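# Move glass beaker from door-side rack to window bench

## Task

Lift the beaker from the drying rack on the shelved bench by the door and set it upright, open end up, on the work top of the shelved bench by the window. The task fails if the beaker reaches the floor, if it breaks (from a drop of more than a few centimetres or a hard knock), or if the robot tips over or is left leaning.

## Robot and tools

Robot: TidyBot++, a wheeled base (0.54 m long, 0.50 m wide, 0.38 m tall) on four driven casters, carrying one seven-joint arm with a two-finger gripper. The shoulder sits 0.12 m ahead of the base centre, 0.68 m up. Segments: upper arm 0.42 m, forearm 0.31 m, hand 0.31 m to the grip point. The arm begins folded, hand pointing down, sticking up to 0.08 m past the base front. A downward-pointing hand reaches at most about 0.94 m above the floor, and only near the base. Cameras: base_camera (fixed on the base, looking forward) and wrist_camera (on the hand, looking where it points).

Frames: base frame has its origin on the floor below the base centre, x forward, y left, z up, metres. hand_pose is the midpoint between the finger pads in this frame; its z axis runs out along the fingers, and the fingers close along its y axis. Odometry frame is the base frame as it was at scene start; base_odometry counts wheel rotation only (slip looks like travel), heading in rad, left positive, -3.142 to 3.142. base_tilt is in degrees, forward and right positive.

Tool move: one action per call. Keys:
- base: an object with any of translate_m (forward +, metres, -2 to 2), strafe_m (left +, metres, -2 to 2), rotate_rad (counter-clockwise from above +, rad, -6.3 to 6.3). All are offsets relative to where the base is when the command starts, measured along its axes at that moment.
- joints: absolute targets by name. joint_1_rad (any angle; positive turns the arm clockwise seen from above, the reverse of heading), joint_2_rad shoulder -2.249 to 2.249 (0 = upper arm up), joint_3_rad any angle, joint_4_rad elbow -2.579 to 2.579 (0 = straight), joint_5_rad any angle, joint_6_rad wrist -2.099 to 2.099, joint_7_rad any angle (hand roll; at 1.57 with hand down, fingers open left-right), gripper_pos 0 (open, about 85 mm gap) to 1 (closed). Gap is roughly 85 x (1 - gripper_pos) mm. Free-turning joints take the short way; send steps below half a turn.
- target: one list of seven numbers [x, y, z, qw, qx, qy, qz], an absolute hand pose in the base frame (metres, unit quaternion), same form as hand_pose. With target, joints may only contain gripper_pos.
- speeds: caps for this action only: translate_m/strafe_m 0.05 to 0.5 m/s (give one value for a combined move), rotate_rad 0.1 to 1.57 rad/s, gripper_pos 0.234 to 0.993 per s.
- cameras: list of base_camera, wrist_camera or all; [] for none.
- blocking: true (default) returns when everything rests; false returns within about 0.5 s while motion continues.
An action can't exceed 15 s; base moves time out after 14 s. Unknown keys make a call invalid; out-of-range values are refused, and a refusal or an unplanned stop cancels the rest of your queued calls.

wait(seconds 0 to 10, cameras): lets time pass and reports state. stop(cameras): brakes all running motions. zoom_image(camera, region [x0, y0, x1, y1] pixels, at most 504 x 504): enlarges part of the latest image. read_manual(section "licences"): licence text only. finished_scene(scene): closes the current scene, given by its number; irreversible, and the beaker must stay in place afterward.

Result lines: move gives done or the worst status. base_status, joint_status, hand_status: done, moving, off_target (resting away from target, maybe still pushing), stopped, contact_stop or time_out (uncommanded stops; target dropped), not_followed (self-collision check withheld the command; "joint command not followed", "pose unreachable", with cause:), torque_fault, limit_stop_at_motor_heat. hand_target is where joint targets would put the hand; under load the hand hangs below it. motor_effort is percent of max torque, bracket = peak during last action. on_its_own lists uncommanded behaviour. "ARM HIT" means a hard collision with base or arm. Motor temperatures, MOTOR HOT (60 °C) and OVER-TEMPERATURE FAULT (75 °C, arm sags for 30-60 s) report heat. Joint tolerances: joint_1 ±0.039, joint_2 ±0.097, joint_3/4 ±0.061, joint_5/6 ±0.114, joint_7 ±0.096, gripper ±0.03.

Hand targets usually land within about 3 cm; to fix, add (desired - measured hand_pose) to the previous target. To hold still, resend hand_target, not hand_pose. Poses low and close in front can fail or drive the arm into the base; unreachable poses wander up to 10 s then time_out. Loads make the arm sag; don't command a joint to its current reading while carrying. For joints actions, correct with last command + (desired - read).

Gripper: a blocked closure squeezes about 100-130 N and locks; off_target shows where the object stopped it; done at 1 means empty. Closed tips reach about 20 mm past the grip point; closing pushes tips about 13 mm outward.

Avoid: dropping or knocking the glass beaker, releasing it while moving or above the surface, squeezing hard while it still rests on the rack, fast swings with it, driving or turning while the arm is caught on furniture (tipping risk above about 0.6 m), long stretched-out holds (heat), pushing the arm into benches (it doesn't stop; torque limits 104.5 N m joints 1-4, 51.3 N m joints 5-7 trigger a 10 s arm halt). Thinking time lets running motions continue.

Each tool is called after "Emit:" as name([rows], argument=value, ...), one row to a line, values as JSON.

## Session

Emit:
move(joints={"joint_2_rad": -0.336, "joint_4_rad": -2.51, "joint_6_rad": 0.65, "joint_3_rad": 3.12, "joint_5_rad": -0.04, "joint_7_rad": 1.5, "joint_1_rad": 0.0})

Scene clock: 2.10 s.
Motor temperatures (°C): [42 31 34 35 41 43 46]
move: done
base_odometry: x=+0.000 y=+0.000 heading=+0.000
base_tilt: forward=+0.7 right=-0.3
base_status: not commanded
joint_positions: joint_1_rad=+0.015 joint_2_rad=-0.348 joint_3_rad=+3.143 joint_4_rad=-2.501 joint_5_rad=-0.028 joint_6_rad=+0.597 joint_7_rad=+1.575 gripper_pos=+0.000
joint_status: all done
motor_effort: joint_1_rad=+0(1) joint_2_rad=-7(7) joint_3_rad=-1(2) joint_4_rad=+17(17) joint_5_rad=+0(1) joint_6_rad=+9(9) joint_7_rad=-1(1)
hand_pose: x=+0.5491 y=-0.0105 z=+0.9093 quat_wxyz=(+0.004, +0.702, -0.018, +0.712) (m; base frame)
hand_target: x=+0.5498 y=+0.0043 z=+0.9151 quat_wxyz=(-0.034, +0.690, -0.035, +0.723) (m; base frame)
hand_status: not commanded
pictures: base_camera, wrist_camera
camera_calibration:
wrist_camera: T_world_to_cam=[[-0.0250906, -0.999603, -0.0128351, 0.0166659], [0.0540229, 0.0114646, -0.998474, 0.939109], [0.998224, -0.0257457, 0.0537138, -0.464325], [0, 0, 0, 1]] pos_world=[0.413185, -0.00606155, 0.96283]

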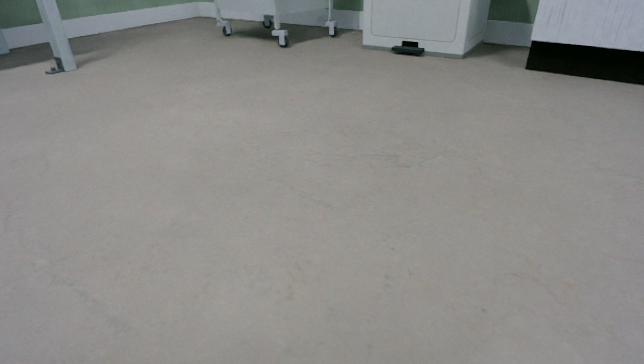

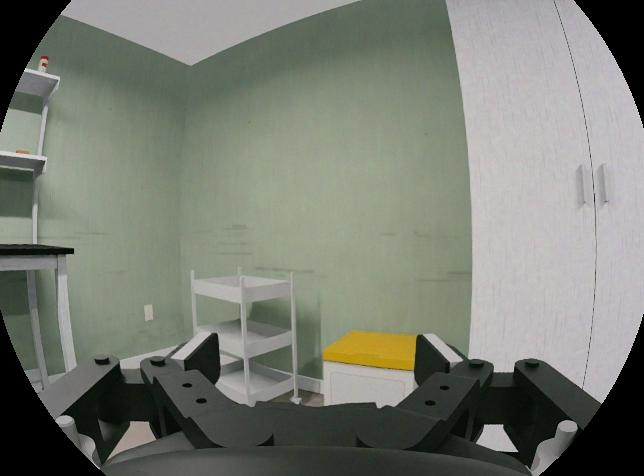

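Emit:
move(base={"rotate_rad": -2.2})

Emit:
zoom_image(camera="wrist_camera", region=[200, 60, 440, 300])

Scene clock: 5.47 s.
Motor temperatures (°C): [42 31 34 35 41 43 46]
move: done
base_odometry: x=+0.000 y=+0.000 heading=-2.200
base_tilt: forward=+0.7 right=-0.3
base_status: done
joint_positions: joint_1_rad=+0.010 joint_2_rad=-0.346 joint_3_rad=+3.138 joint_4_rad=-2.501 joint_5_rad=-0.028 joint_6_rad=+0.597 joint_7_rad=+1.575 gripper_pos=+0.000
joint_status: not commanded
motor_effort: joint_1_rad=+0(1) joint_2_rad=-6(8) joint_3_rad=-1(2) joint_4_rad=+17(17) joint_5_rad=-1(1) joint_6_rad=+9(9) joint_7_rad=+0(1)
hand_pose: x=+0.5497 y=-0.0061 z=+0.9082 quat_wxyz=(+0.002, +0.702, -0.014, +0.712) (m; base frame)
hand_target: x=+0.5498 y=+0.0043 z=+0.9151 quat_wxyz=(-0.034, +0.690, -0.035, +0.723) (m; base frame)
hand_status: not commanded
pictures: base_camera, wrist_camera
camera_calibration:
wrist_camera: T_world_to_cam=[[-0.0156234, -0.999815, -0.0111854, 0.0144139], [0.0516142, 0.0103654, -0.998613, 0.939459], [0.998545, -0.0161791, 0.0514427, -0.462787], [0, 0, 0, 1]] pos_world=[0.413849, -0.00281412, 0.962124]

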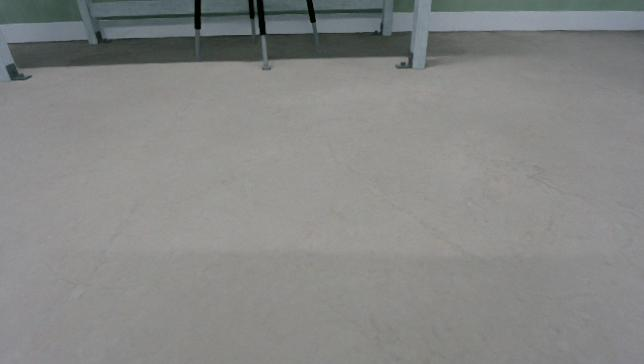

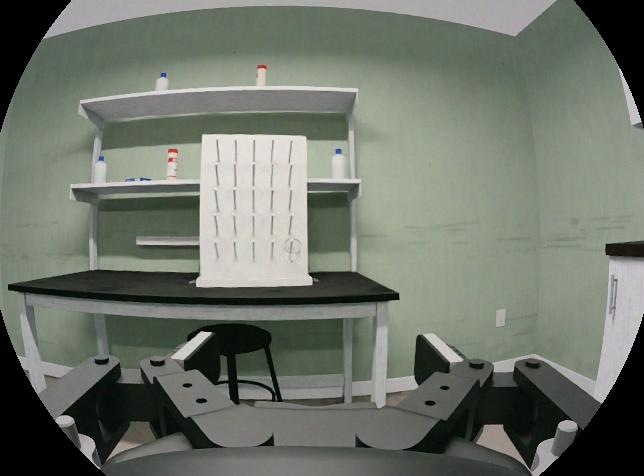

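Scaled by 2.100.

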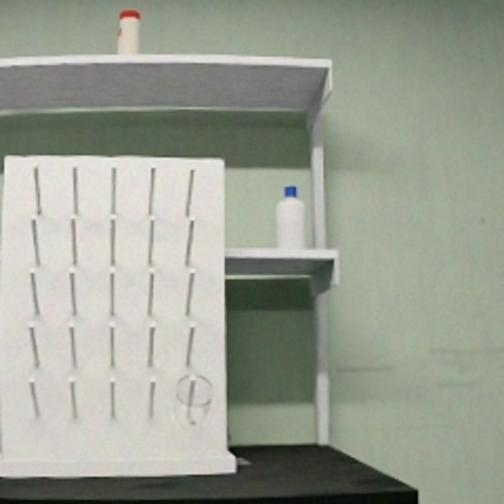

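Emit:
move(base={"translate_m": 0.82, "strafe_m": -0.082, "rotate_rad": 0.17})

Emit:
zoom_image(camera="wrist_camera", region=[200, 120, 440, 360])

Scene clock: 10.50 s.
Motor temperatures (°C): [42 31 34 35 41 43 46]
move: done
base_odometry: x=-0.549 y=-0.615 heading=-2.029
base_tilt: forward=+0.7 right=-0.3
base_status: done
joint_positions: joint_1_rad=+0.007 joint_2_rad=-0.338 joint_3_rad=+3.133 joint_4_rad=-2.501 joint_5_rad=-0.028 joint_6_rad=+0.600 joint_7_rad=+1.575 gripper_pos=+0.000
joint_status: not commanded
motor_effort: joint_1_rad=+0(1) joint_2_rad=-7(9) joint_3_rad=-1(2) joint_4_rad=+17(18) joint_5_rad=+0(1) joint_6_rad=+9(9) joint_7_rad=+1(1)
hand_pose: x=+0.5515 y=-0.0026 z=+0.9057 quat_wxyz=(+0.000, +0.704, -0.011, +0.710) (m; base frame)
hand_target: x=+0.5498 y=+0.0043 z=+0.9151 quat_wxyz=(-0.034, +0.690, -0.035, +0.723) (m; base frame)
hand_status: not commanded
pictures: base_camera, wrist_camera
camera_calibration:
wrist_camera: T_world_to_cam=[[-0.00847904, -0.999917, -0.0096566, 0.0125206], [0.0465973, 0.00925136, -0.998871, 0.939777], [0.998878, -0.00891944, 0.0465151, -0.460139], [0, 0, 0, 1]] pos_world=[0.415938, -0.000278792, 0.960241]

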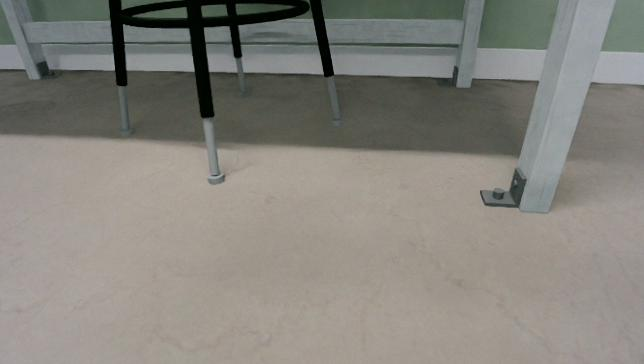

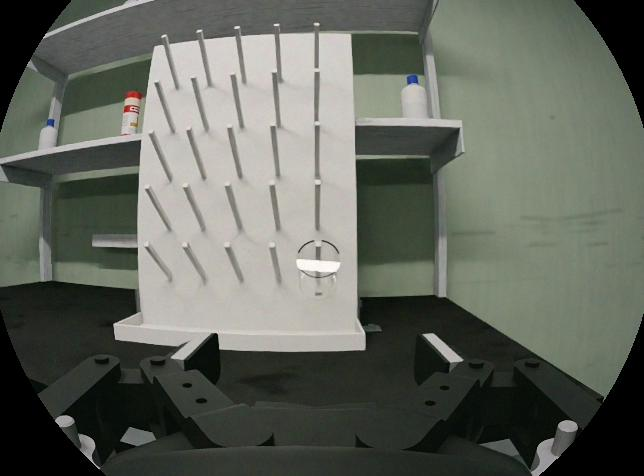

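Scaled by 2.100.

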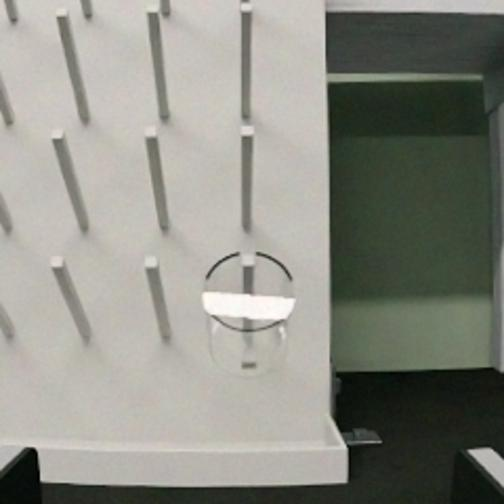

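Emit:
move(base={"translate_m": 0.3}, joints={"joint_2_rad": -0.193, "joint_4_rad": -2.415, "joint_6_rad": 0.697})

Emit:
zoom_image(camera="wrist_camera", region=[180, 180, 480, 440])

Scene clock: 14.33 s.
Motor temperatures (°C): [42 31 34 35 41 43 46]
move: done
base_odometry: x=-0.682 y=-0.884 heading=-2.029
base_tilt: forward=+0.7 right=-0.3
base_status: done
joint_positions: joint_1_rad=+0.007 joint_2_rad=-0.197 joint_3_rad=+3.133 joint_4_rad=-2.425 joint_5_rad=-0.028 joint_6_rad=+0.643 joint_7_rad=+1.575 gripper_pos=+0.000
joint_status: all done
motor_effort: joint_1_rad=+0(1) joint_2_rad=-10(13) joint_3_rad=-1(1) joint_4_rad=+16(18) joint_5_rad=+0(1) joint_6_rad=+9(10) joint_7_rad=+0(1)
hand_pose: x=+0.5966 y=-0.0030 z=+0.8978 quat_wxyz=(+0.000, +0.712, -0.011, +0.702) (m; base frame)
hand_target: x=+0.5990 y=+0.0045 z=+0.9183 quat_wxyz=(-0.034, +0.690, -0.035, +0.722) (m; base frame)
hand_status: not commanded
pictures: base_camera, wrist_camera
camera_calibration:
wrist_camera: T_world_to_cam=[[-0.00941451, -0.999907, -0.00983877, 0.013163], [0.0244074, 0.00960649, -0.999656, 0.943772], [0.999658, -0.00965141, 0.0243147, -0.485346], [0, 0, 0, 1]] pos_world=[0.462269, -0.000588791, 0.955378]

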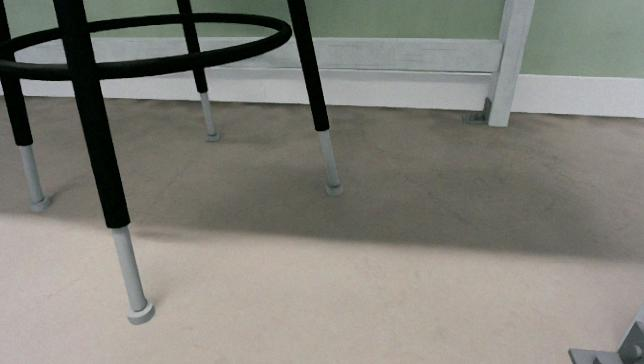

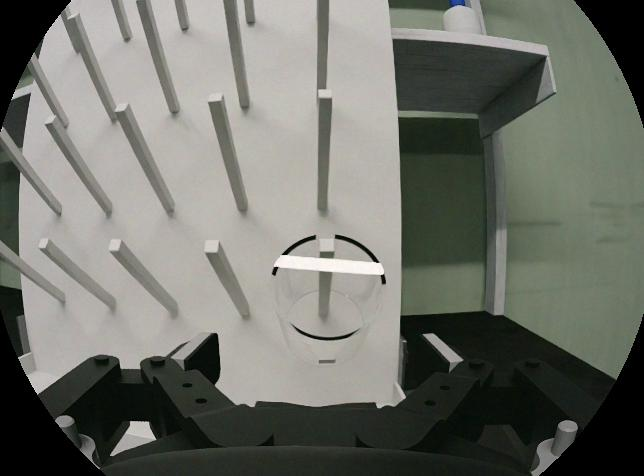

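Scaled by 1.680.

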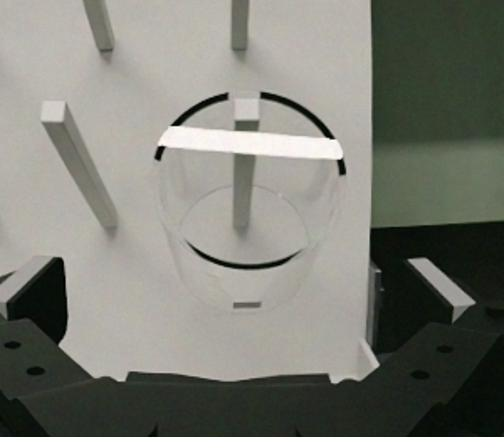

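Emit:
move(base={"translate_m": 0.098, "strafe_m": -0.005}, speeds={"translate_m": 0.12}, joints={"joint_4_rad": -2.407, "joint_6_rad": 0.707})

Emit:
zoom_image(camera="wrist_camera", region=[180, 180, 480, 440])

Scene clock: 17.57 s.
Motor temperatures (°C): [42 31 34 35 41 43 46]
move: done
base_odometry: x=-0.730 y=-0.970 heading=-2.029
base_tilt: forward=+0.8 right=-0.3
base_status: done
joint_positions: joint_1_rad=+0.007 joint_2_rad=-0.194 joint_3_rad=+3.133 joint_4_rad=-2.418 joint_5_rad=-0.028 joint_6_rad=+0.655 joint_7_rad=+1.575 gripper_pos=+0.000
joint_status: all done
motor_effort: joint_1_rad=-1(1) joint_2_rad=-10(13) joint_3_rad=-1(2) joint_4_rad=+16(18) joint_5_rad=-1(1) joint_6_rad=+8(9) joint_7_rad=+0(1)
hand_pose: x=+0.5988 y=-0.0031 z=+0.9040 quat_wxyz=(+0.000, +0.707, -0.011, +0.708) (m; base frame)
hand_target: x=+0.6002 y=+0.0045 z=+0.9259 quat_wxyz=(-0.034, +0.683, -0.035, +0.728) (m; base frame)
hand_status: not commanded
pictures: base_camera, wrist_camera
camera_calibration:
wrist_camera: T_world_to_cam=[[-0.00948452, -0.999907, -0.00983402, 0.0132116], [0.0400453, 0.00944677, -0.999153, 0.940085], [0.999153, -0.0098703, 0.039952, -0.501526], [0, 0, 0, 1]] pos_world=[0.46358, -0.000620599, 0.959456]

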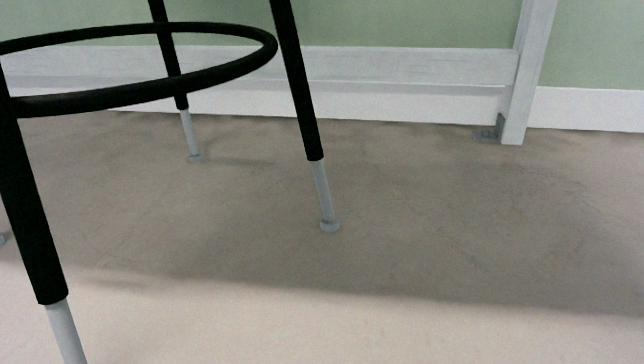

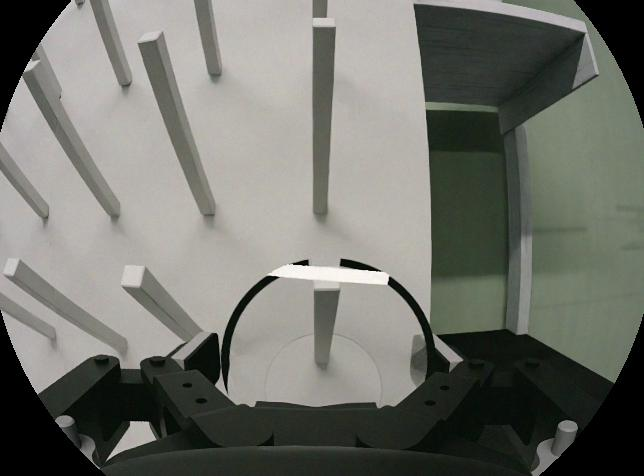

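Scaled by 1.680.

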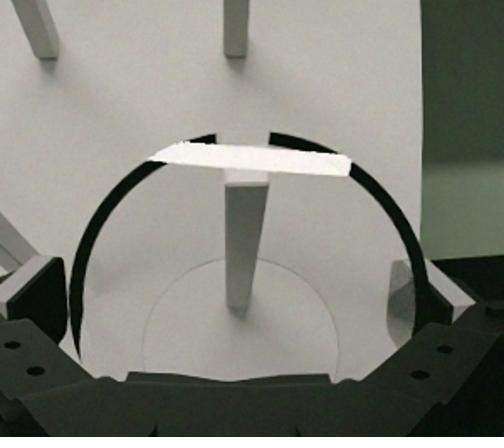

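Emit:
move(base={"translate_m": 0.003, "strafe_m": -0.004}, speeds={"translate_m": 0.05}, cameras=[])

Emit:
move(joints={"gripper_pos": 0.17}, speeds={"gripper_pos": 0.234}, cameras=["wrist_camera"])

Emit:
zoom_image(camera="wrist_camera", region=[180, 180, 480, 440])

Scene clock: 18.93 s.
Motor temperatures (°C): [42 31 34 35 41 43 46]
move: done
base_odometry: x=-0.735 y=-0.971 heading=-2.029
base_tilt: forward=+0.8 right=-0.3
base_status: done
joint_positions: joint_1_rad=+0.007 joint_2_rad=-0.194 joint_3_rad=+3.133 joint_4_rad=-2.418 joint_5_rad=-0.028 joint_6_rad=+0.655 joint_7_rad=+1.575 gripper_pos=+0.000
joint_status: not commanded
motor_effort: joint_1_rad=+0(1) joint_2_rad=-10(13) joint_3_rad=-1(2) joint_4_rad=+16(16) joint_5_rad=-1(1) joint_6_rad=+8(9) joint_7_rad=+0(1)
hand_pose: x=+0.5988 y=-0.0031 z=+0.9040 quat_wxyz=(+0.000, +0.707, -0.011, +0.708) (m; base frame)
hand_target: x=+0.6002 y=+0.0045 z=+0.9259 quat_wxyz=(-0.034, +0.683, -0.035, +0.728) (m; base frame)
hand_status: not commanded
pictures: none
No camera images: "cameras" was empty.

Scene clock: 19.97 s.
Motor temperatures (°C): [42 31 34 35 41 43 46]
move: done
base_odometry: x=-0.735 y=-0.971 heading=-2.029
base_tilt: forward=+0.8 right=-0.3
base_status: not commanded
joint_positions: joint_1_rad=+0.007 joint_2_rad=-0.194 joint_3_rad=+3.133 joint_4_rad=-2.418 joint_5_rad=-0.028 joint_6_rad=+0.655 joint_7_rad=+1.575 gripper_pos=+0.172
joint_status: all done
motor_effort: joint_1_rad=+0(1) joint_2_rad=-11(12) joint_3_rad=-1(1) joint_4_rad=+16(17) joint_5_rad=+0(1) joint_6_rad=+9(9) joint_7_rad=+0(1)
hand_pose: x=+0.5988 y=-0.0031 z=+0.9040 quat_wxyz=(+0.000, +0.707, -0.011, +0.708) (m; base frame)
hand_target: x=+0.6002 y=+0.0045 z=+0.9259 quat_wxyz=(-0.034, +0.683, -0.035, +0.728) (m; base frame)
hand_status: not commanded
pictures: wrist_camera
camera_calibration:
wrist_camera: T_world_to_cam=[[-0.00939966, -0.999908, -0.00982743, 0.0131974], [0.0401388, 0.00944266, -0.999149, 0.940042], [0.99915, -0.00978613, 0.0400463, -0.501653], [0, 0, 0, 1]] pos_world=[0.463618, -0.00058957, 0.959462]

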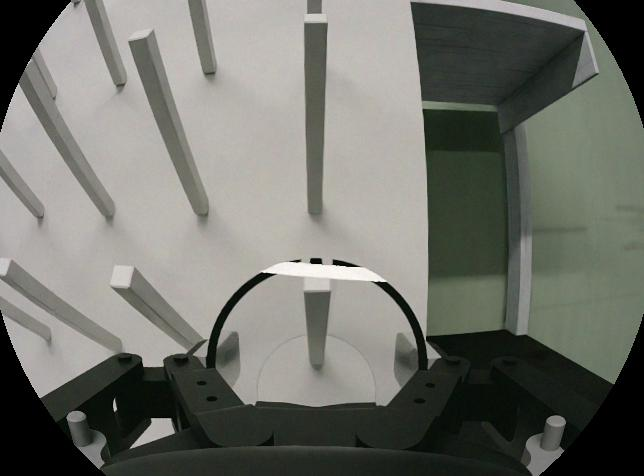

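Scaled by 1.680.

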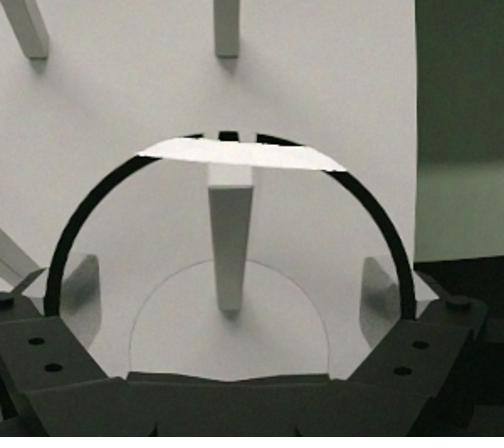

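Emit:
move(joints={"gripper_pos": 0.195}, speeds={"gripper_pos": 0.234}, cameras=["wrist_camera"])

Emit:
move(joints={"gripper_pos": 0.21}, speeds={"gripper_pos": 0.234}, cameras=["wrist_camera"])

Emit:
zoom_image(camera="wrist_camera", region=[180, 180, 480, 440])

Scene clock: 20.80 s.
Motor temperatures (°C): [42 31 34 35 41 43 46]
move: done
base_odometry: x=-0.735 y=-0.971 heading=-2.029
base_tilt: forward=+0.7 right=-0.2
base_status: not commanded
joint_positions: joint_1_rad=+0.007 joint_2_rad=-0.194 joint_3_rad=+3.133 joint_4_rad=-2.418 joint_5_rad=-0.028 joint_6_rad=+0.655 joint_7_rad=+1.575 gripper_pos=+0.195
joint_status: all done
motor_effort: joint_1_rad=+0(1) joint_2_rad=-10(11) joint_3_rad=-1(1) joint_4_rad=+16(17) joint_5_rad=+0(1) joint_6_rad=+8(9) joint_7_rad=+0(1)
hand_pose: x=+0.5988 y=-0.0031 z=+0.9040 quat_wxyz=(+0.000, +0.707, -0.011, +0.708) (m; base frame)
hand_target: x=+0.6002 y=+0.0045 z=+0.9259 quat_wxyz=(-0.034, +0.683, -0.035, +0.728) (m; base frame)
hand_status: not commanded
pictures: wrist_camera
camera_calibration:
wrist_camera: T_world_to_cam=[[-0.00939966, -0.999908, -0.00982743, 0.0131974], [0.0401388, 0.00944266, -0.999149, 0.940042], [0.99915, -0.00978613, 0.0400463, -0.501653], [0, 0, 0, 1]] pos_world=[0.463618, -0.00058957, 0.959462]

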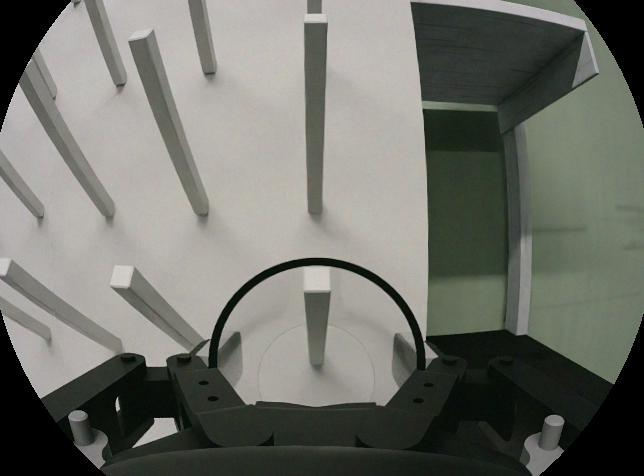

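Scene clock: 21.13 s.
Motor temperatures (°C): [42 31 34 35 41 43 46]
move: done
base_odometry: x=-0.735 y=-0.971 heading=-2.029
base_tilt: forward=+0.8 right=-0.3
base_status: not commanded
joint_positions: joint_1_rad=+0.007 joint_2_rad=-0.194 joint_3_rad=+3.133 joint_4_rad=-2.418 joint_5_rad=-0.028 joint_6_rad=+0.655 joint_7_rad=+1.575 gripper_pos=+0.206
joint_status: all done
motor_effort: joint_1_rad=-1(1) joint_2_rad=-10(11) joint_3_rad=-1(2) joint_4_rad=+18(18) joint_5_rad=+0(0) joint_6_rad=+9(9) joint_7_rad=+0(1)
hand_pose: x=+0.5988 y=-0.0031 z=+0.9041 quat_wxyz=(+0.000, +0.706, -0.011, +0.708) (m; base frame)
hand_target: x=+0.6002 y=+0.0045 z=+0.9259 quat_wxyz=(-0.034, +0.683, -0.035, +0.728) (m; base frame)
hand_status: not commanded
pictures: wrist_camera
camera_calibration:
wrist_camera: T_world_to_cam=[[-0.00940032, -0.999908, -0.00982704, 0.0131972], [0.0401996, 0.00944164, -0.999147, 0.940023], [0.999147, -0.00978735, 0.0401072, -0.501707], [0, 0, 0, 1]] pos_world=[0.463615, -0.000589737, 0.959473]

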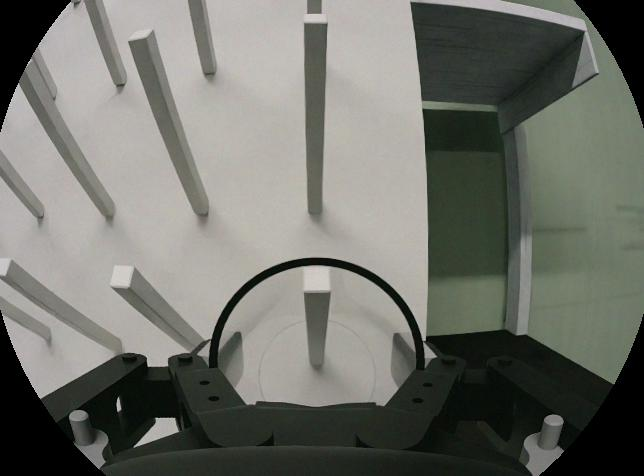

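Scaled by 1.680.

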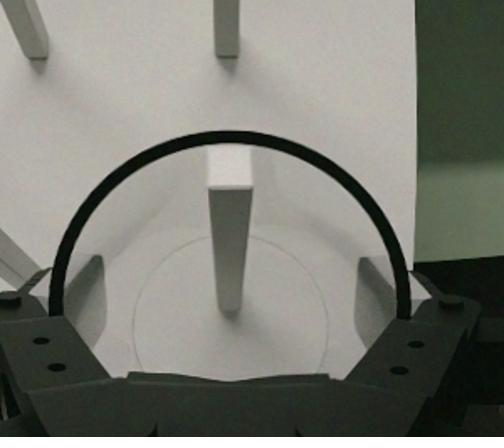

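Emit:
move(joints={"joint_2_rad": -0.286, "joint_4_rad": -2.38, "joint_6_rad": 0.58}, cameras=["wrist_camera"])

Emit:
move(joints={"joint_2_rad": -0.368, "joint_4_rad": -2.36, "joint_6_rad": 0.47}, cameras=["wrist_camera"])

Scene clock: 24.23 s.
Motor temperatures (°C): [42 31 34 35 41 43 46]
move: done
base_odometry: x=-0.735 y=-0.971 heading=-2.029
base_tilt: forward=+0.8 right=-0.2
base_status: not commanded
joint_positions: joint_1_rad=+0.007 joint_2_rad=-0.264 joint_3_rad=+3.133 joint_4_rad=-2.397 joint_5_rad=-0.028 joint_6_rad=+0.609 joint_7_rad=+1.575 gripper_pos=+0.209
joint_status: all done
motor_effort: joint_1_rad=+0(1) joint_2_rad=-10(14) joint_3_rad=-1(2) joint_4_rad=+18(18) joint_5_rad=+0(1) joint_6_rad=+10(11) joint_7_rad=+0(1)
hand_pose: x=+0.5859 y=-0.0026 z=+0.9350 quat_wxyz=(-0.001, +0.690, -0.011, +0.723) (m; base frame)
hand_target: x=+0.5831 y=+0.0058 z=+0.9459 quat_wxyz=(-0.036, +0.686, -0.034, +0.726) (m; base frame)
hand_status: not commanded
pictures: wrist_camera
camera_calibration:
wrist_camera: T_world_to_cam=[[-0.00793002, -0.999914, -0.010442, 0.0135318], [0.0855063, 0.00972602, -0.99629, 0.942247], [0.996306, -0.00879346, 0.0854218, -0.530734], [0, 0, 0, 1]] pos_world=[0.448313, -0.000300681, 0.984229]

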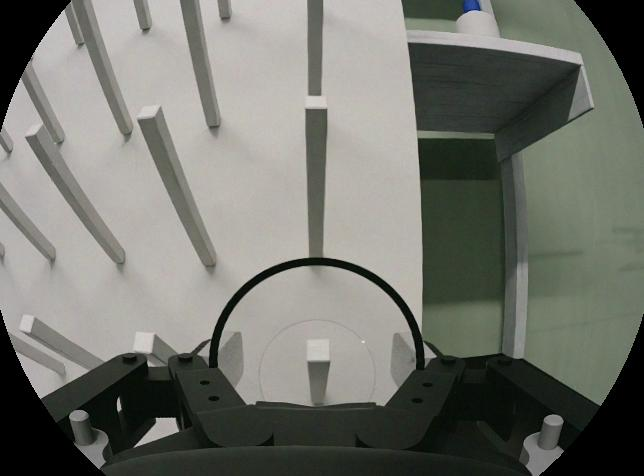

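Scene clock: 25.37 s.
Motor temperatures (°C): [42 31 34 36 41 43 46]
move: done
base_odometry: x=-0.735 y=-0.971 heading=-2.029
base_tilt: forward=+0.8 right=-0.3
base_status: not commanded
joint_positions: joint_1_rad=+0.007 joint_2_rad=-0.349 joint_3_rad=+3.133 joint_4_rad=-2.379 joint_5_rad=-0.028 joint_6_rad=+0.515 joint_7_rad=+1.575 gripper_pos=+0.209
joint_status: all done
motor_effort: joint_1_rad=+0(1) joint_2_rad=-8(12) joint_3_rad=-1(1) joint_4_rad=+19(19) joint_5_rad=+0(1) joint_6_rad=+10(11) joint_7_rad=-1(1)
hand_pose: x=+0.5676 y=-0.0018 z=+0.9549 quat_wxyz=(-0.002, +0.687, -0.011, +0.726) (m; base frame)
hand_target: x=+0.5651 y=+0.0069 z=+0.9609 quat_wxyz=(-0.037, +0.689, -0.033, +0.723) (m; base frame)
hand_status: not commanded
pictures: wrist_camera
camera_calibration:
wrist_camera: T_world_to_cam=[[-0.00573227, -0.999922, -0.0111355, 0.013813], [0.0937709, 0.0105491, -0.995538, 0.958241], [0.995577, -0.00675088, 0.0937031, -0.521705], [0, 0, 0, 1]] pos_world=[0.429621, 0.000181368, 1.003]

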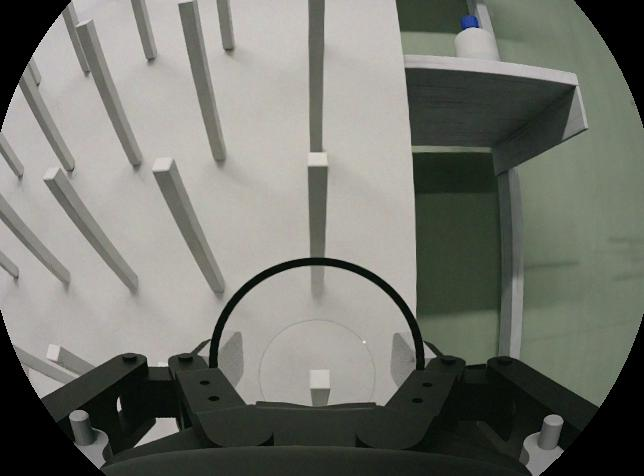

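Emit:
move(joints={"joint_2_rad": -0.478, "joint_4_rad": -2.295, "joint_6_rad": 0.305}, cameras=["wrist_camera"])

Emit:
move(joints={"joint_2_rad": -0.565, "joint_4_rad": -2.265, "joint_6_rad": 0.195}, cameras=["wrist_camera"])

Scene clock: 27.67 s.
Motor temperatures (°C): [42 31 34 36 41 43 46]
move: done
base_odometry: x=-0.735 y=-0.971 heading=-2.029
base_tilt: forward=+0.8 right=-0.3
base_status: not commanded
joint_positions: joint_1_rad=+0.007 joint_2_rad=-0.459 joint_3_rad=+3.133 joint_4_rad=-2.317 joint_5_rad=-0.028 joint_6_rad=+0.353 joint_7_rad=+1.575 gripper_pos=+0.209
joint_status: all done
motor_effort: joint_1_rad=+0(1) joint_2_rad=-5(10) joint_3_rad=-1(1) joint_4_rad=+20(22) joint_5_rad=+0(1) joint_6_rad=+9(13) joint_7_rad=+0(1)
hand_pose: x=+0.5446 y=-0.0004 z=+0.9907 quat_wxyz=(-0.004, +0.683, -0.010, +0.730) (m; base frame)
hand_target: x=+0.5408 y=+0.0088 z=+0.9969 quat_wxyz=(-0.039, +0.685, -0.032, +0.726) (m; base frame)
hand_status: not commanded
pictures: wrist_camera
camera_calibration:
wrist_camera: T_world_to_cam=[[-0.00170838, -0.999926, -0.0120054, 0.0142144], [0.104805, 0.0117603, -0.994423, 0.988909], [0.994491, -0.00295708, 0.104777, -0.512465], [0, 0, 0, 1]] pos_world=[0.406024, 0.00106806, 1.03726]

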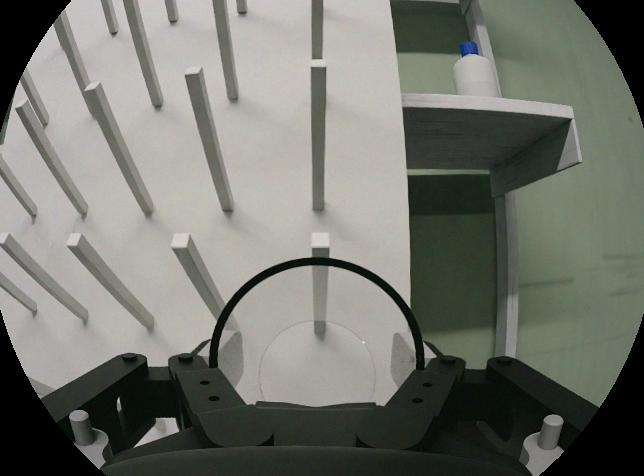

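Scene clock: 28.87 s.
Motor temperatures (°C): [42 31 34 36 41 43 46]
move: done
base_odometry: x=-0.735 y=-0.971 heading=-2.029
base_tilt: forward=+0.7 right=-0.3
base_status: not commanded
joint_positions: joint_1_rad=+0.007 joint_2_rad=-0.552 joint_3_rad=+3.133 joint_4_rad=-2.284 joint_5_rad=-0.028 joint_6_rad=+0.242 joint_7_rad=+1.575 gripper_pos=+0.209
joint_status: all done
motor_effort: joint_1_rad=+0(1) joint_2_rad=-4(7) joint_3_rad=-1(1) joint_4_rad=+20(20) joint_5_rad=-1(1) joint_6_rad=+10(11) joint_7_rad=-1(1)
hand_pose: x=+0.5189 y=+0.0007 z=+1.0148 quat_wxyz=(-0.005, +0.678, -0.009, +0.735) (m; base frame)
hand_target: x=+0.5158 y=+0.0101 z=+1.0169 quat_wxyz=(-0.040, +0.683, -0.030, +0.729) (m; base frame)
hand_status: not commanded
pictures: wrist_camera
camera_calibration:
wrist_camera: T_world_to_cam=[[0.00118777, -0.999927, -0.012042, 0.0140689], [0.119081, 0.0120978, -0.992811, 1.00648], [0.992884, -0.000254755, 0.119087, -0.503174], [0, 0, 0, 1]] pos_world=[0.379723, 0.00176346, 1.05934]

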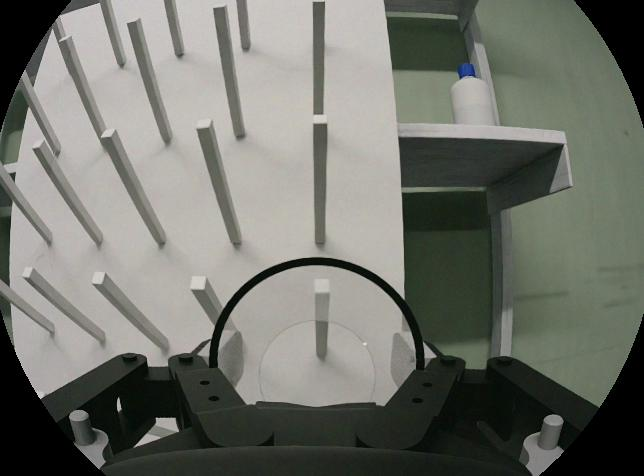

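Emit:
move(base={"translate_m": -0.25}, cameras=["wrist_camera"])

Emit:
move(base={"translate_m": -1.4, "strafe_m": 0.12, "rotate_rad": 3.07}, speeds={"rotate_rad": 1.0})

Scene clock: 32.53 s.
Motor temperatures (°C): [42 31 34 36 41 43 47]
move: done
base_odometry: x=-0.624 y=-0.747 heading=-2.029
base_tilt: forward=+0.7 right=-0.2
base_status: done
joint_positions: joint_1_rad=+0.007 joint_2_rad=-0.563 joint_3_rad=+3.133 joint_4_rad=-2.283 joint_5_rad=-0.028 joint_6_rad=+0.239 joint_7_rad=+1.575 gripper_pos=+0.209
joint_status: not commanded
motor_effort: joint_1_rad=+0(1) joint_2_rad=-3(6) joint_3_rad=-1(2) joint_4_rad=+20(21) joint_5_rad=+0(1) joint_6_rad=+9(10) joint_7_rad=+0(1)
hand_pose: x=+0.5152 y=+0.0008 z=+1.0189 quat_wxyz=(-0.005, +0.674, -0.009, +0.738) (m; base frame)
hand_target: x=+0.5158 y=+0.0101 z=+1.0169 quat_wxyz=(-0.040, +0.683, -0.030, +0.729) (m; base frame)
hand_status: not commanded
pictures: wrist_camera
camera_calibration:
wrist_camera: T_world_to_cam=[[0.00144599, -0.999928, -0.0119472, 0.0139773], [0.128471, 0.012034, -0.99164, 1.00499], [0.991712, -0.000100968, 0.128479, -0.508948], [0, 0, 0, 1]] pos_world=[0.375597, 0.0018309, 1.06215]

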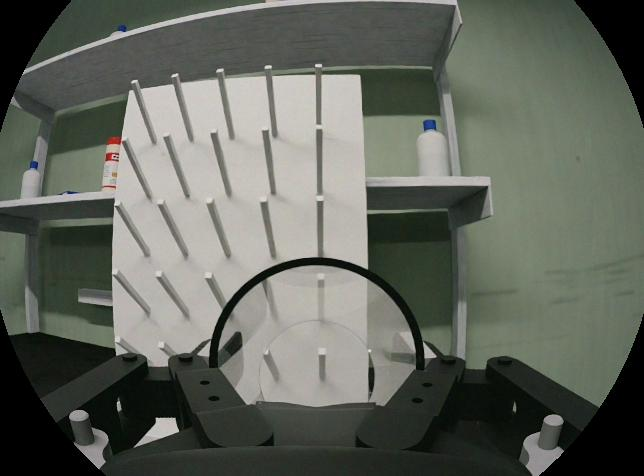

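Scene clock: 37.27 s.
Motor temperatures (°C): [42 31 34 36 41 43 47]
move: done
base_odometry: x=+0.103 y=+0.456 heading=+1.041
base_tilt: forward=+0.8 right=-0.2
base_status: done
joint_positions: joint_1_rad=+0.006 joint_2_rad=-0.558 joint_3_rad=+3.133 joint_4_rad=-2.282 joint_5_rad=-0.028 joint_6_rad=+0.239 joint_7_rad=+1.575 gripper_pos=+0.209
joint_status: not commanded
motor_effort: joint_1_rad=+0(1) joint_2_rad=-4(6) joint_3_rad=-1(3) joint_4_rad=+20(20) joint_5_rad=+0(1) joint_6_rad=+10(10) joint_7_rad=+0(1)
hand_pose: x=+0.5169 y=+0.0012 z=+1.0170 quat_wxyz=(-0.005, +0.676, -0.008, +0.736) (m; base frame)
hand_target: x=+0.5158 y=+0.0101 z=+1.0169 quat_wxyz=(-0.040, +0.683, -0.030, +0.729) (m; base frame)
hand_status: not commanded
pictures: base_camera, wrist_camera
camera_calibration:
wrist_camera: T_world_to_cam=[[0.00219898, -0.999929, -0.0116961, 0.0137186], [0.123246, 0.011878, -0.992305, 1.00624], [0.992374, 0.000740569, 0.123263, -0.505428], [0, 0, 0, 1]] pos_world=[0.377529, 0.00213982, 1.06096]

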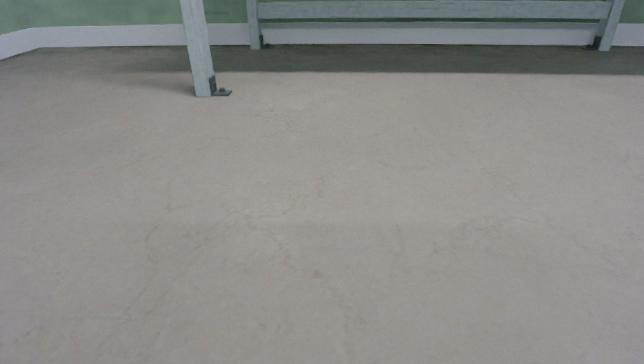

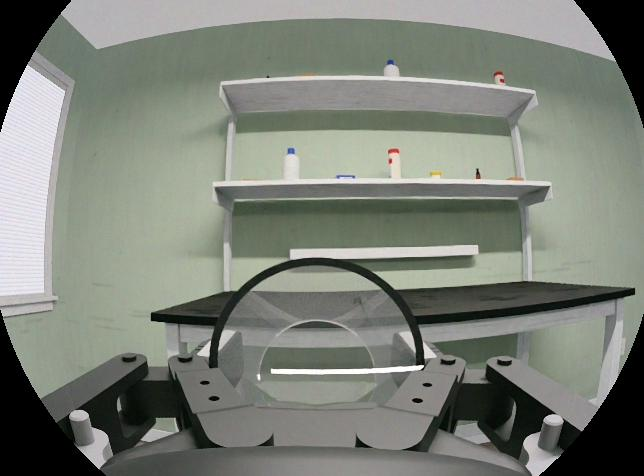

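Emit:
move()

Scene clock: 38.93 s.
Motor temperatures (°C): [42 31 34 36 41 43 47]
base_odometry: x=+0.103 y=+0.456 heading=+1.041
base_tilt: forward=+0.7 right=-0.2
base_status: done
joint_positions: joint_1_rad=+0.006 joint_2_rad=-0.558 joint_3_rad=+3.133 joint_4_rad=-2.282 joint_5_rad=-0.028 joint_6_rad=+0.239 joint_7_rad=+1.575 gripper_pos=+0.209
joint_status: not commanded
motor_effort: joint_1_rad=+0(1) joint_2_rad=-3(6) joint_3_rad=+0(3) joint_4_rad=+20(20) joint_5_rad=+0(1) joint_6_rad=+9(10) joint_7_rad=-1(1)
hand_pose: x=+0.5169 y=+0.0012 z=+1.0170 quat_wxyz=(-0.005, +0.676, -0.008, +0.736) (m; base frame)
hand_target: x=+0.5158 y=+0.0101 z=+1.0169 quat_wxyz=(-0.040, +0.683, -0.030, +0.729) (m; base frame)
hand_status: not commanded
pictures: base_camera, wrist_camera
camera_calibration:
wrist_camera: T_world_to_cam=[[0.00219898, -0.999929, -0.0116961, 0.0137186], [0.123246, 0.011878, -0.992305, 1.00624], [0.992374, 0.000740569, 0.123263, -0.505428], [0, 0, 0, 1]] pos_world=[0.377529, 0.00213982, 1.06096]

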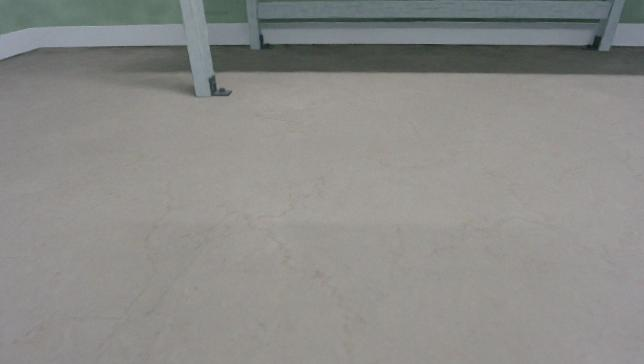

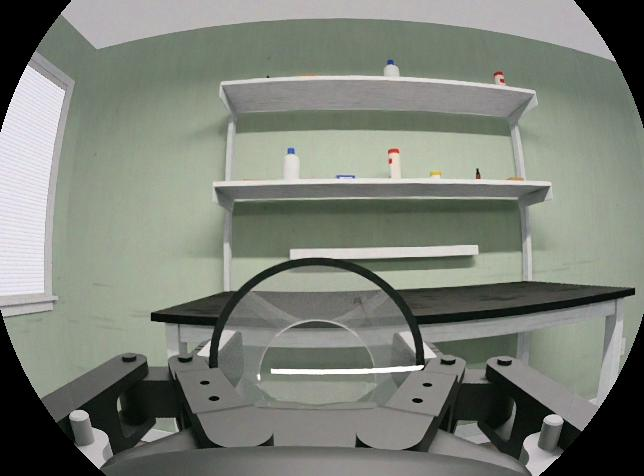

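Emit:
move(base={"translate_m":0.3})

Scene clock: 42.60 s.
Motor temperatures (°C): [42 31 34 36 41 43 47]
move: done
base_odometry: x=+0.255 y=+0.715 heading=+1.041
base_tilt: forward=+0.8 right=-0.3
base_status: done
joint_positions: joint_1_rad=+0.006 joint_2_rad=-0.553 joint_3_rad=+3.133 joint_4_rad=-2.282 joint_5_rad=-0.028 joint_6_rad=+0.237 joint_7_rad=+1.575 gripper_pos=+0.209
joint_status: not commanded
motor_effort: joint_1_rad=+0(1) joint_2_rad=-3(6) joint_3_rad=+0(1) joint_4_rad=+20(21) joint_5_rad=+0(1) joint_6_rad=+9(10) joint_7_rad=+0(1)
hand_pose: x=+0.5185 y=+0.0012 z=+1.0150 quat_wxyz=(-0.005, +0.678, -0.008, +0.735) (m; base frame)
hand_target: x=+0.5158 y=+0.0101 z=+1.0169 quat_wxyz=(-0.040, +0.683, -0.030, +0.729) (m; base frame)
hand_status: not commanded
pictures: base_camera, wrist_camera
camera_calibration:
wrist_camera: T_world_to_cam=[[0.00216587, -0.999929, -0.0117432, 0.013757], [0.117776, 0.0119166, -0.992969, 1.00758], [0.993038, 0.000767572, 0.117793, -0.501568], [0, 0, 0, 1]] pos_world=[0.379377, 0.00213403, 1.05974]

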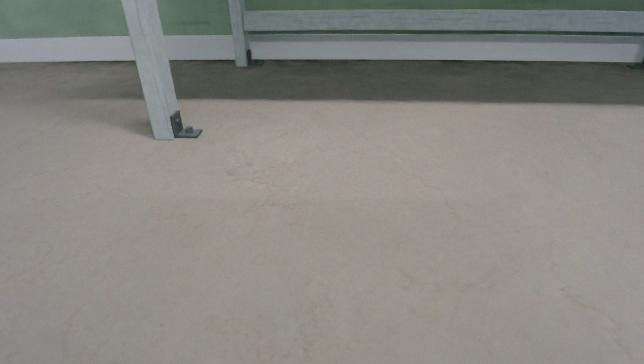

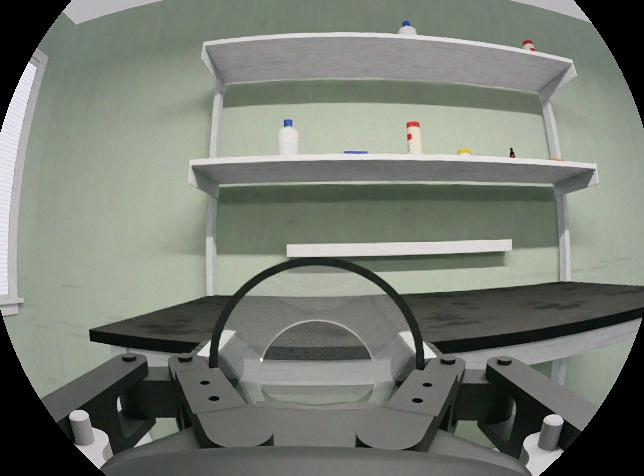

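Emit:
move(joints={"joint_2_rad":-0.45,"joint_4_rad":-1.45,"joint_6_rad":-0.8}, cameras=[])

Emit:
move(joints={"joint_2_rad":0.1,"joint_4_rad":-0.59,"joint_6_rad":-1.84})

Scene clock: 46.27 s.
Motor temperatures (°C): [42 31 34 36 41 43 47]
move: done
base_odometry: x=+0.255 y=+0.715 heading=+1.041
base_tilt: forward=+0.8 right=-0.3
base_status: not commanded
joint_positions: joint_1_rad=+0.006 joint_2_rad=-0.461 joint_3_rad=+3.133 joint_4_rad=-1.469 joint_5_rad=-0.028 joint_6_rad=-0.751 joint_7_rad=+1.575 gripper_pos=+0.209
joint_status: all done
motor_effort: joint_1_rad=+0(1) joint_2_rad=-4(6) joint_3_rad=+0(1) joint_4_rad=+18(22) joint_5_rad=-1(1) joint_6_rad=+10(11) joint_7_rad=-1(1)
hand_pose: x=+0.5033 y=+0.0097 z=+1.1682 quat_wxyz=(-0.011, +0.770, +0.002, +0.638) (m; base frame)
hand_target: x=+0.5030 y=+0.0222 z=+1.1597 quat_wxyz=(-0.044, +0.783, -0.019, +0.620) (m; base frame)
hand_status: not commanded
pictures: none
No camera images: "cameras" was empty.

Scene clock: 48.77 s.
Motor temperatures (°C): [42 31 34 36 41 43 47]
move: done
base_odometry: x=+0.255 y=+0.715 heading=+1.041
base_tilt: forward=+0.8 right=-0.3
base_status: not commanded
joint_positions: joint_1_rad=+0.006 joint_2_rad=+0.091 joint_3_rad=+3.133 joint_4_rad=-0.609 joint_5_rad=-0.028 joint_6_rad=-1.792 joint_7_rad=+1.575 gripper_pos=+0.209
joint_status: all done
motor_effort: joint_1_rad=+0(1) joint_2_rad=-17(19) joint_3_rad=-1(2) joint_4_rad=+13(18) joint_5_rad=-1(1) joint_6_rad=+6(10) joint_7_rad=-1(1)
hand_pose: x=+0.5480 y=+0.0105 z=+1.0936 quat_wxyz=(-0.012, +0.948, +0.010, +0.319) (m; base frame)
hand_target: x=+0.5390 y=+0.0215 z=+1.0883 quat_wxyz=(-0.032, +0.953, -0.013, +0.300) (m; base frame)
hand_status: not commanded
pictures: base_camera, wrist_camera
camera_calibration:
wrist_camera: T_world_to_cam=[[0.0361335, -0.999195, -0.0174351, 0.0114731], [-0.77176, -0.0168165, -0.635692, 1.17903], [0.634887, 0.0364255, -0.771746, 0.62862], [0, 0, 0, 1]] pos_world=[0.51041, 0.00839326, 1.23483]

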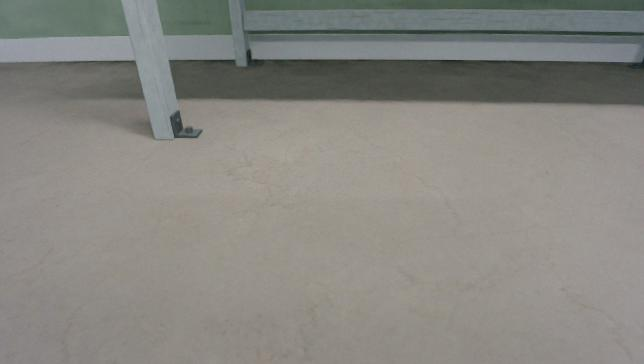

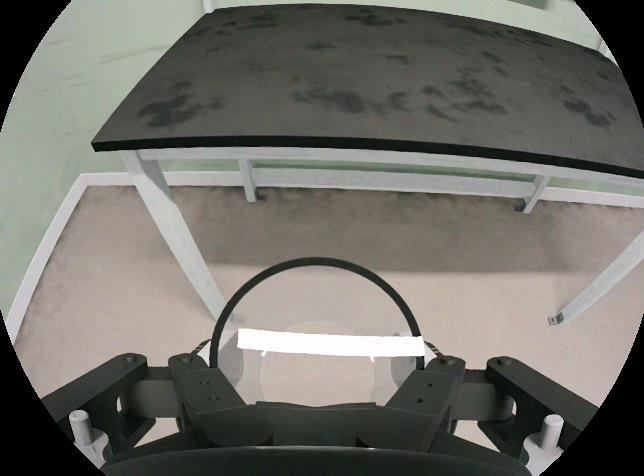

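Emit:
move(base={"rotate_rad":-0.05}, cameras=[])

Emit:
move(base={"translate_m":0.35})

Scene clock: 50.63 s.
Motor temperatures (°C): [42 31 34 36 41 43 47]
move: done
base_odometry: x=+0.255 y=+0.715 heading=+0.991
base_tilt: forward=+0.7 right=-0.2
base_status: done
joint_positions: joint_1_rad=+0.005 joint_2_rad=+0.091 joint_3_rad=+3.133 joint_4_rad=-0.608 joint_5_rad=-0.028 joint_6_rad=-1.794 joint_7_rad=+1.575 gripper_pos=+0.209
joint_status: not commanded
motor_effort: joint_1_rad=+0(2) joint_2_rad=-18(18) joint_3_rad=-1(3) joint_4_rad=+13(13) joint_5_rad=-1(2) joint_6_rad=+6(6) joint_7_rad=-1(1)
hand_pose: x=+0.5474 y=+0.0111 z=+1.0932 quat_wxyz=(-0.012, +0.948, +0.011, +0.318) (m; base frame)
hand_target: x=+0.5390 y=+0.0215 z=+1.0883 quat_wxyz=(-0.032, +0.953, -0.013, +0.300) (m; base frame)
hand_status: not commanded
pictures: none
No camera images: "cameras" was empty.

Scene clock: 52.53 s.
Motor temperatures (°C): [42 31 34 36 41 43 47]
move: done
base_odometry: x=+0.447 y=+1.008 heading=+0.990
base_tilt: forward=+0.8 right=-0.3
base_status: done
joint_positions: joint_1_rad=+0.005 joint_2_rad=+0.116 joint_3_rad=+3.133 joint_4_rad=-0.604 joint_5_rad=-0.028 joint_6_rad=-1.798 joint_7_rad=+1.575 gripper_pos=+0.209
joint_status: not commanded
motor_effort: joint_1_rad=-1(1) joint_2_rad=-18(23) joint_3_rad=-1(2) joint_4_rad=+13(14) joint_5_rad=-1(1) joint_6_rad=+6(7) joint_7_rad=+0(1)
hand_pose: x=+0.5564 y=+0.0110 z=+1.0836 quat_wxyz=(-0.012, +0.952, +0.011, +0.307) (m; base frame)
hand_target: x=+0.5390 y=+0.0215 z=+1.0883 quat_wxyz=(-0.032, +0.953, -0.013, +0.300) (m; base frame)
hand_status: not commanded
pictures: base_camera, wrist_camera
camera_calibration:
wrist_camera: T_world_to_cam=[[0.0371895, -0.999138, -0.0184174, 0.0119982], [-0.788193, -0.0179983, -0.615165, 1.1661], [0.614303, 0.0373941, -0.788184, 0.644782], [0, 0, 0, 1]] pos_world=[0.522573, 0.00886451, 1.22577]

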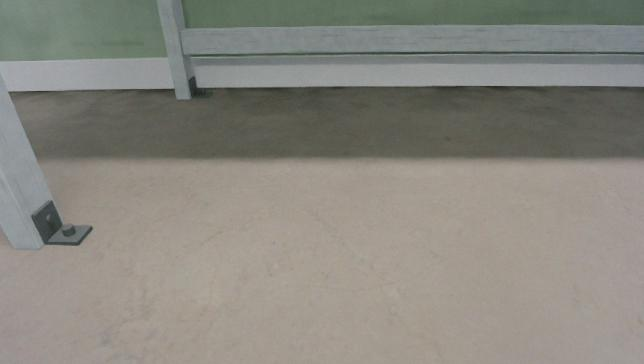

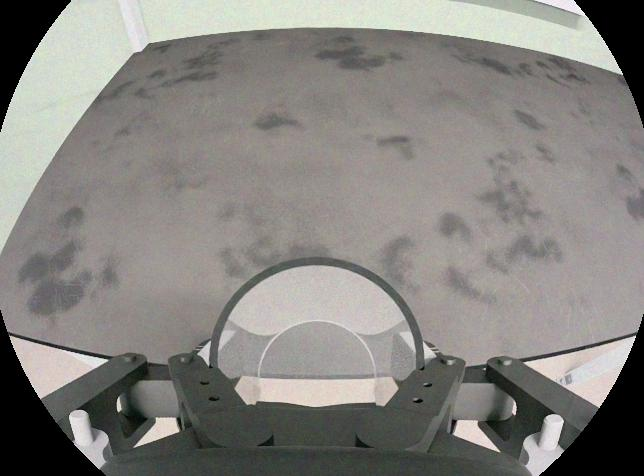

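Emit:
move(base={"translate_m":0.11}, speeds={"translate_m":0.15})

Scene clock: 54.70 s.
Motor temperatures (°C): [41 31 34 36 41 43 47]
move: done
base_odometry: x=+0.507 y=+1.100 heading=+0.990
base_tilt: forward=+0.8 right=-0.3
base_status: done
joint_positions: joint_1_rad=+0.005 joint_2_rad=+0.114 joint_3_rad=+3.133 joint_4_rad=-0.603 joint_5_rad=-0.028 joint_6_rad=-1.800 joint_7_rad=+1.575 gripper_pos=+0.209
joint_status: not commanded
motor_effort: joint_1_rad=+0(1) joint_2_rad=-18(22) joint_3_rad=-1(2) joint_4_rad=+13(14) joint_5_rad=-1(1) joint_6_rad=+6(6) joint_7_rad=+0(1)
hand_pose: x=+0.5551 y=+0.0110 z=+1.0845 quat_wxyz=(-0.012, +0.951, +0.011, +0.307) (m; base frame)
hand_target: x=+0.5390 y=+0.0215 z=+1.0883 quat_wxyz=(-0.032, +0.953, -0.013, +0.300) (m; base frame)
hand_status: not commanded
pictures: base_camera, wrist_camera
camera_calibration:
wrist_camera: T_world_to_cam=[[0.0372433, -0.999138, -0.0183241, 0.011929], [-0.787469, -0.0180542, -0.61609, 1.16629], [0.615229, 0.0373749, -0.787462, 0.644958], [0, 0, 0, 1]] pos_world=[0.521173, 0.00886984, 1.22664]

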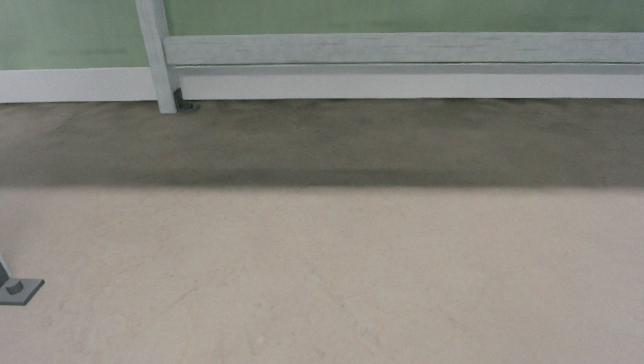

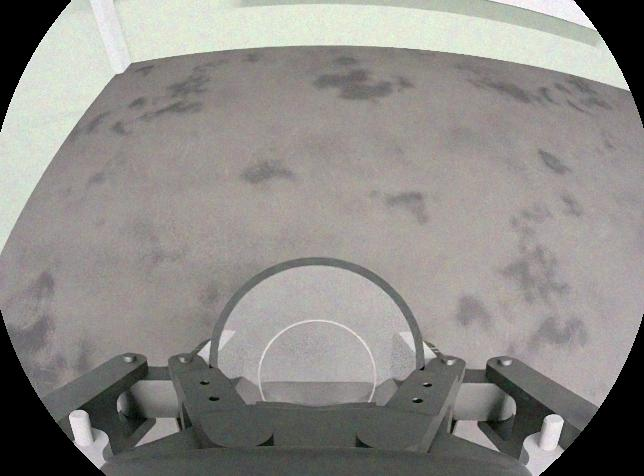

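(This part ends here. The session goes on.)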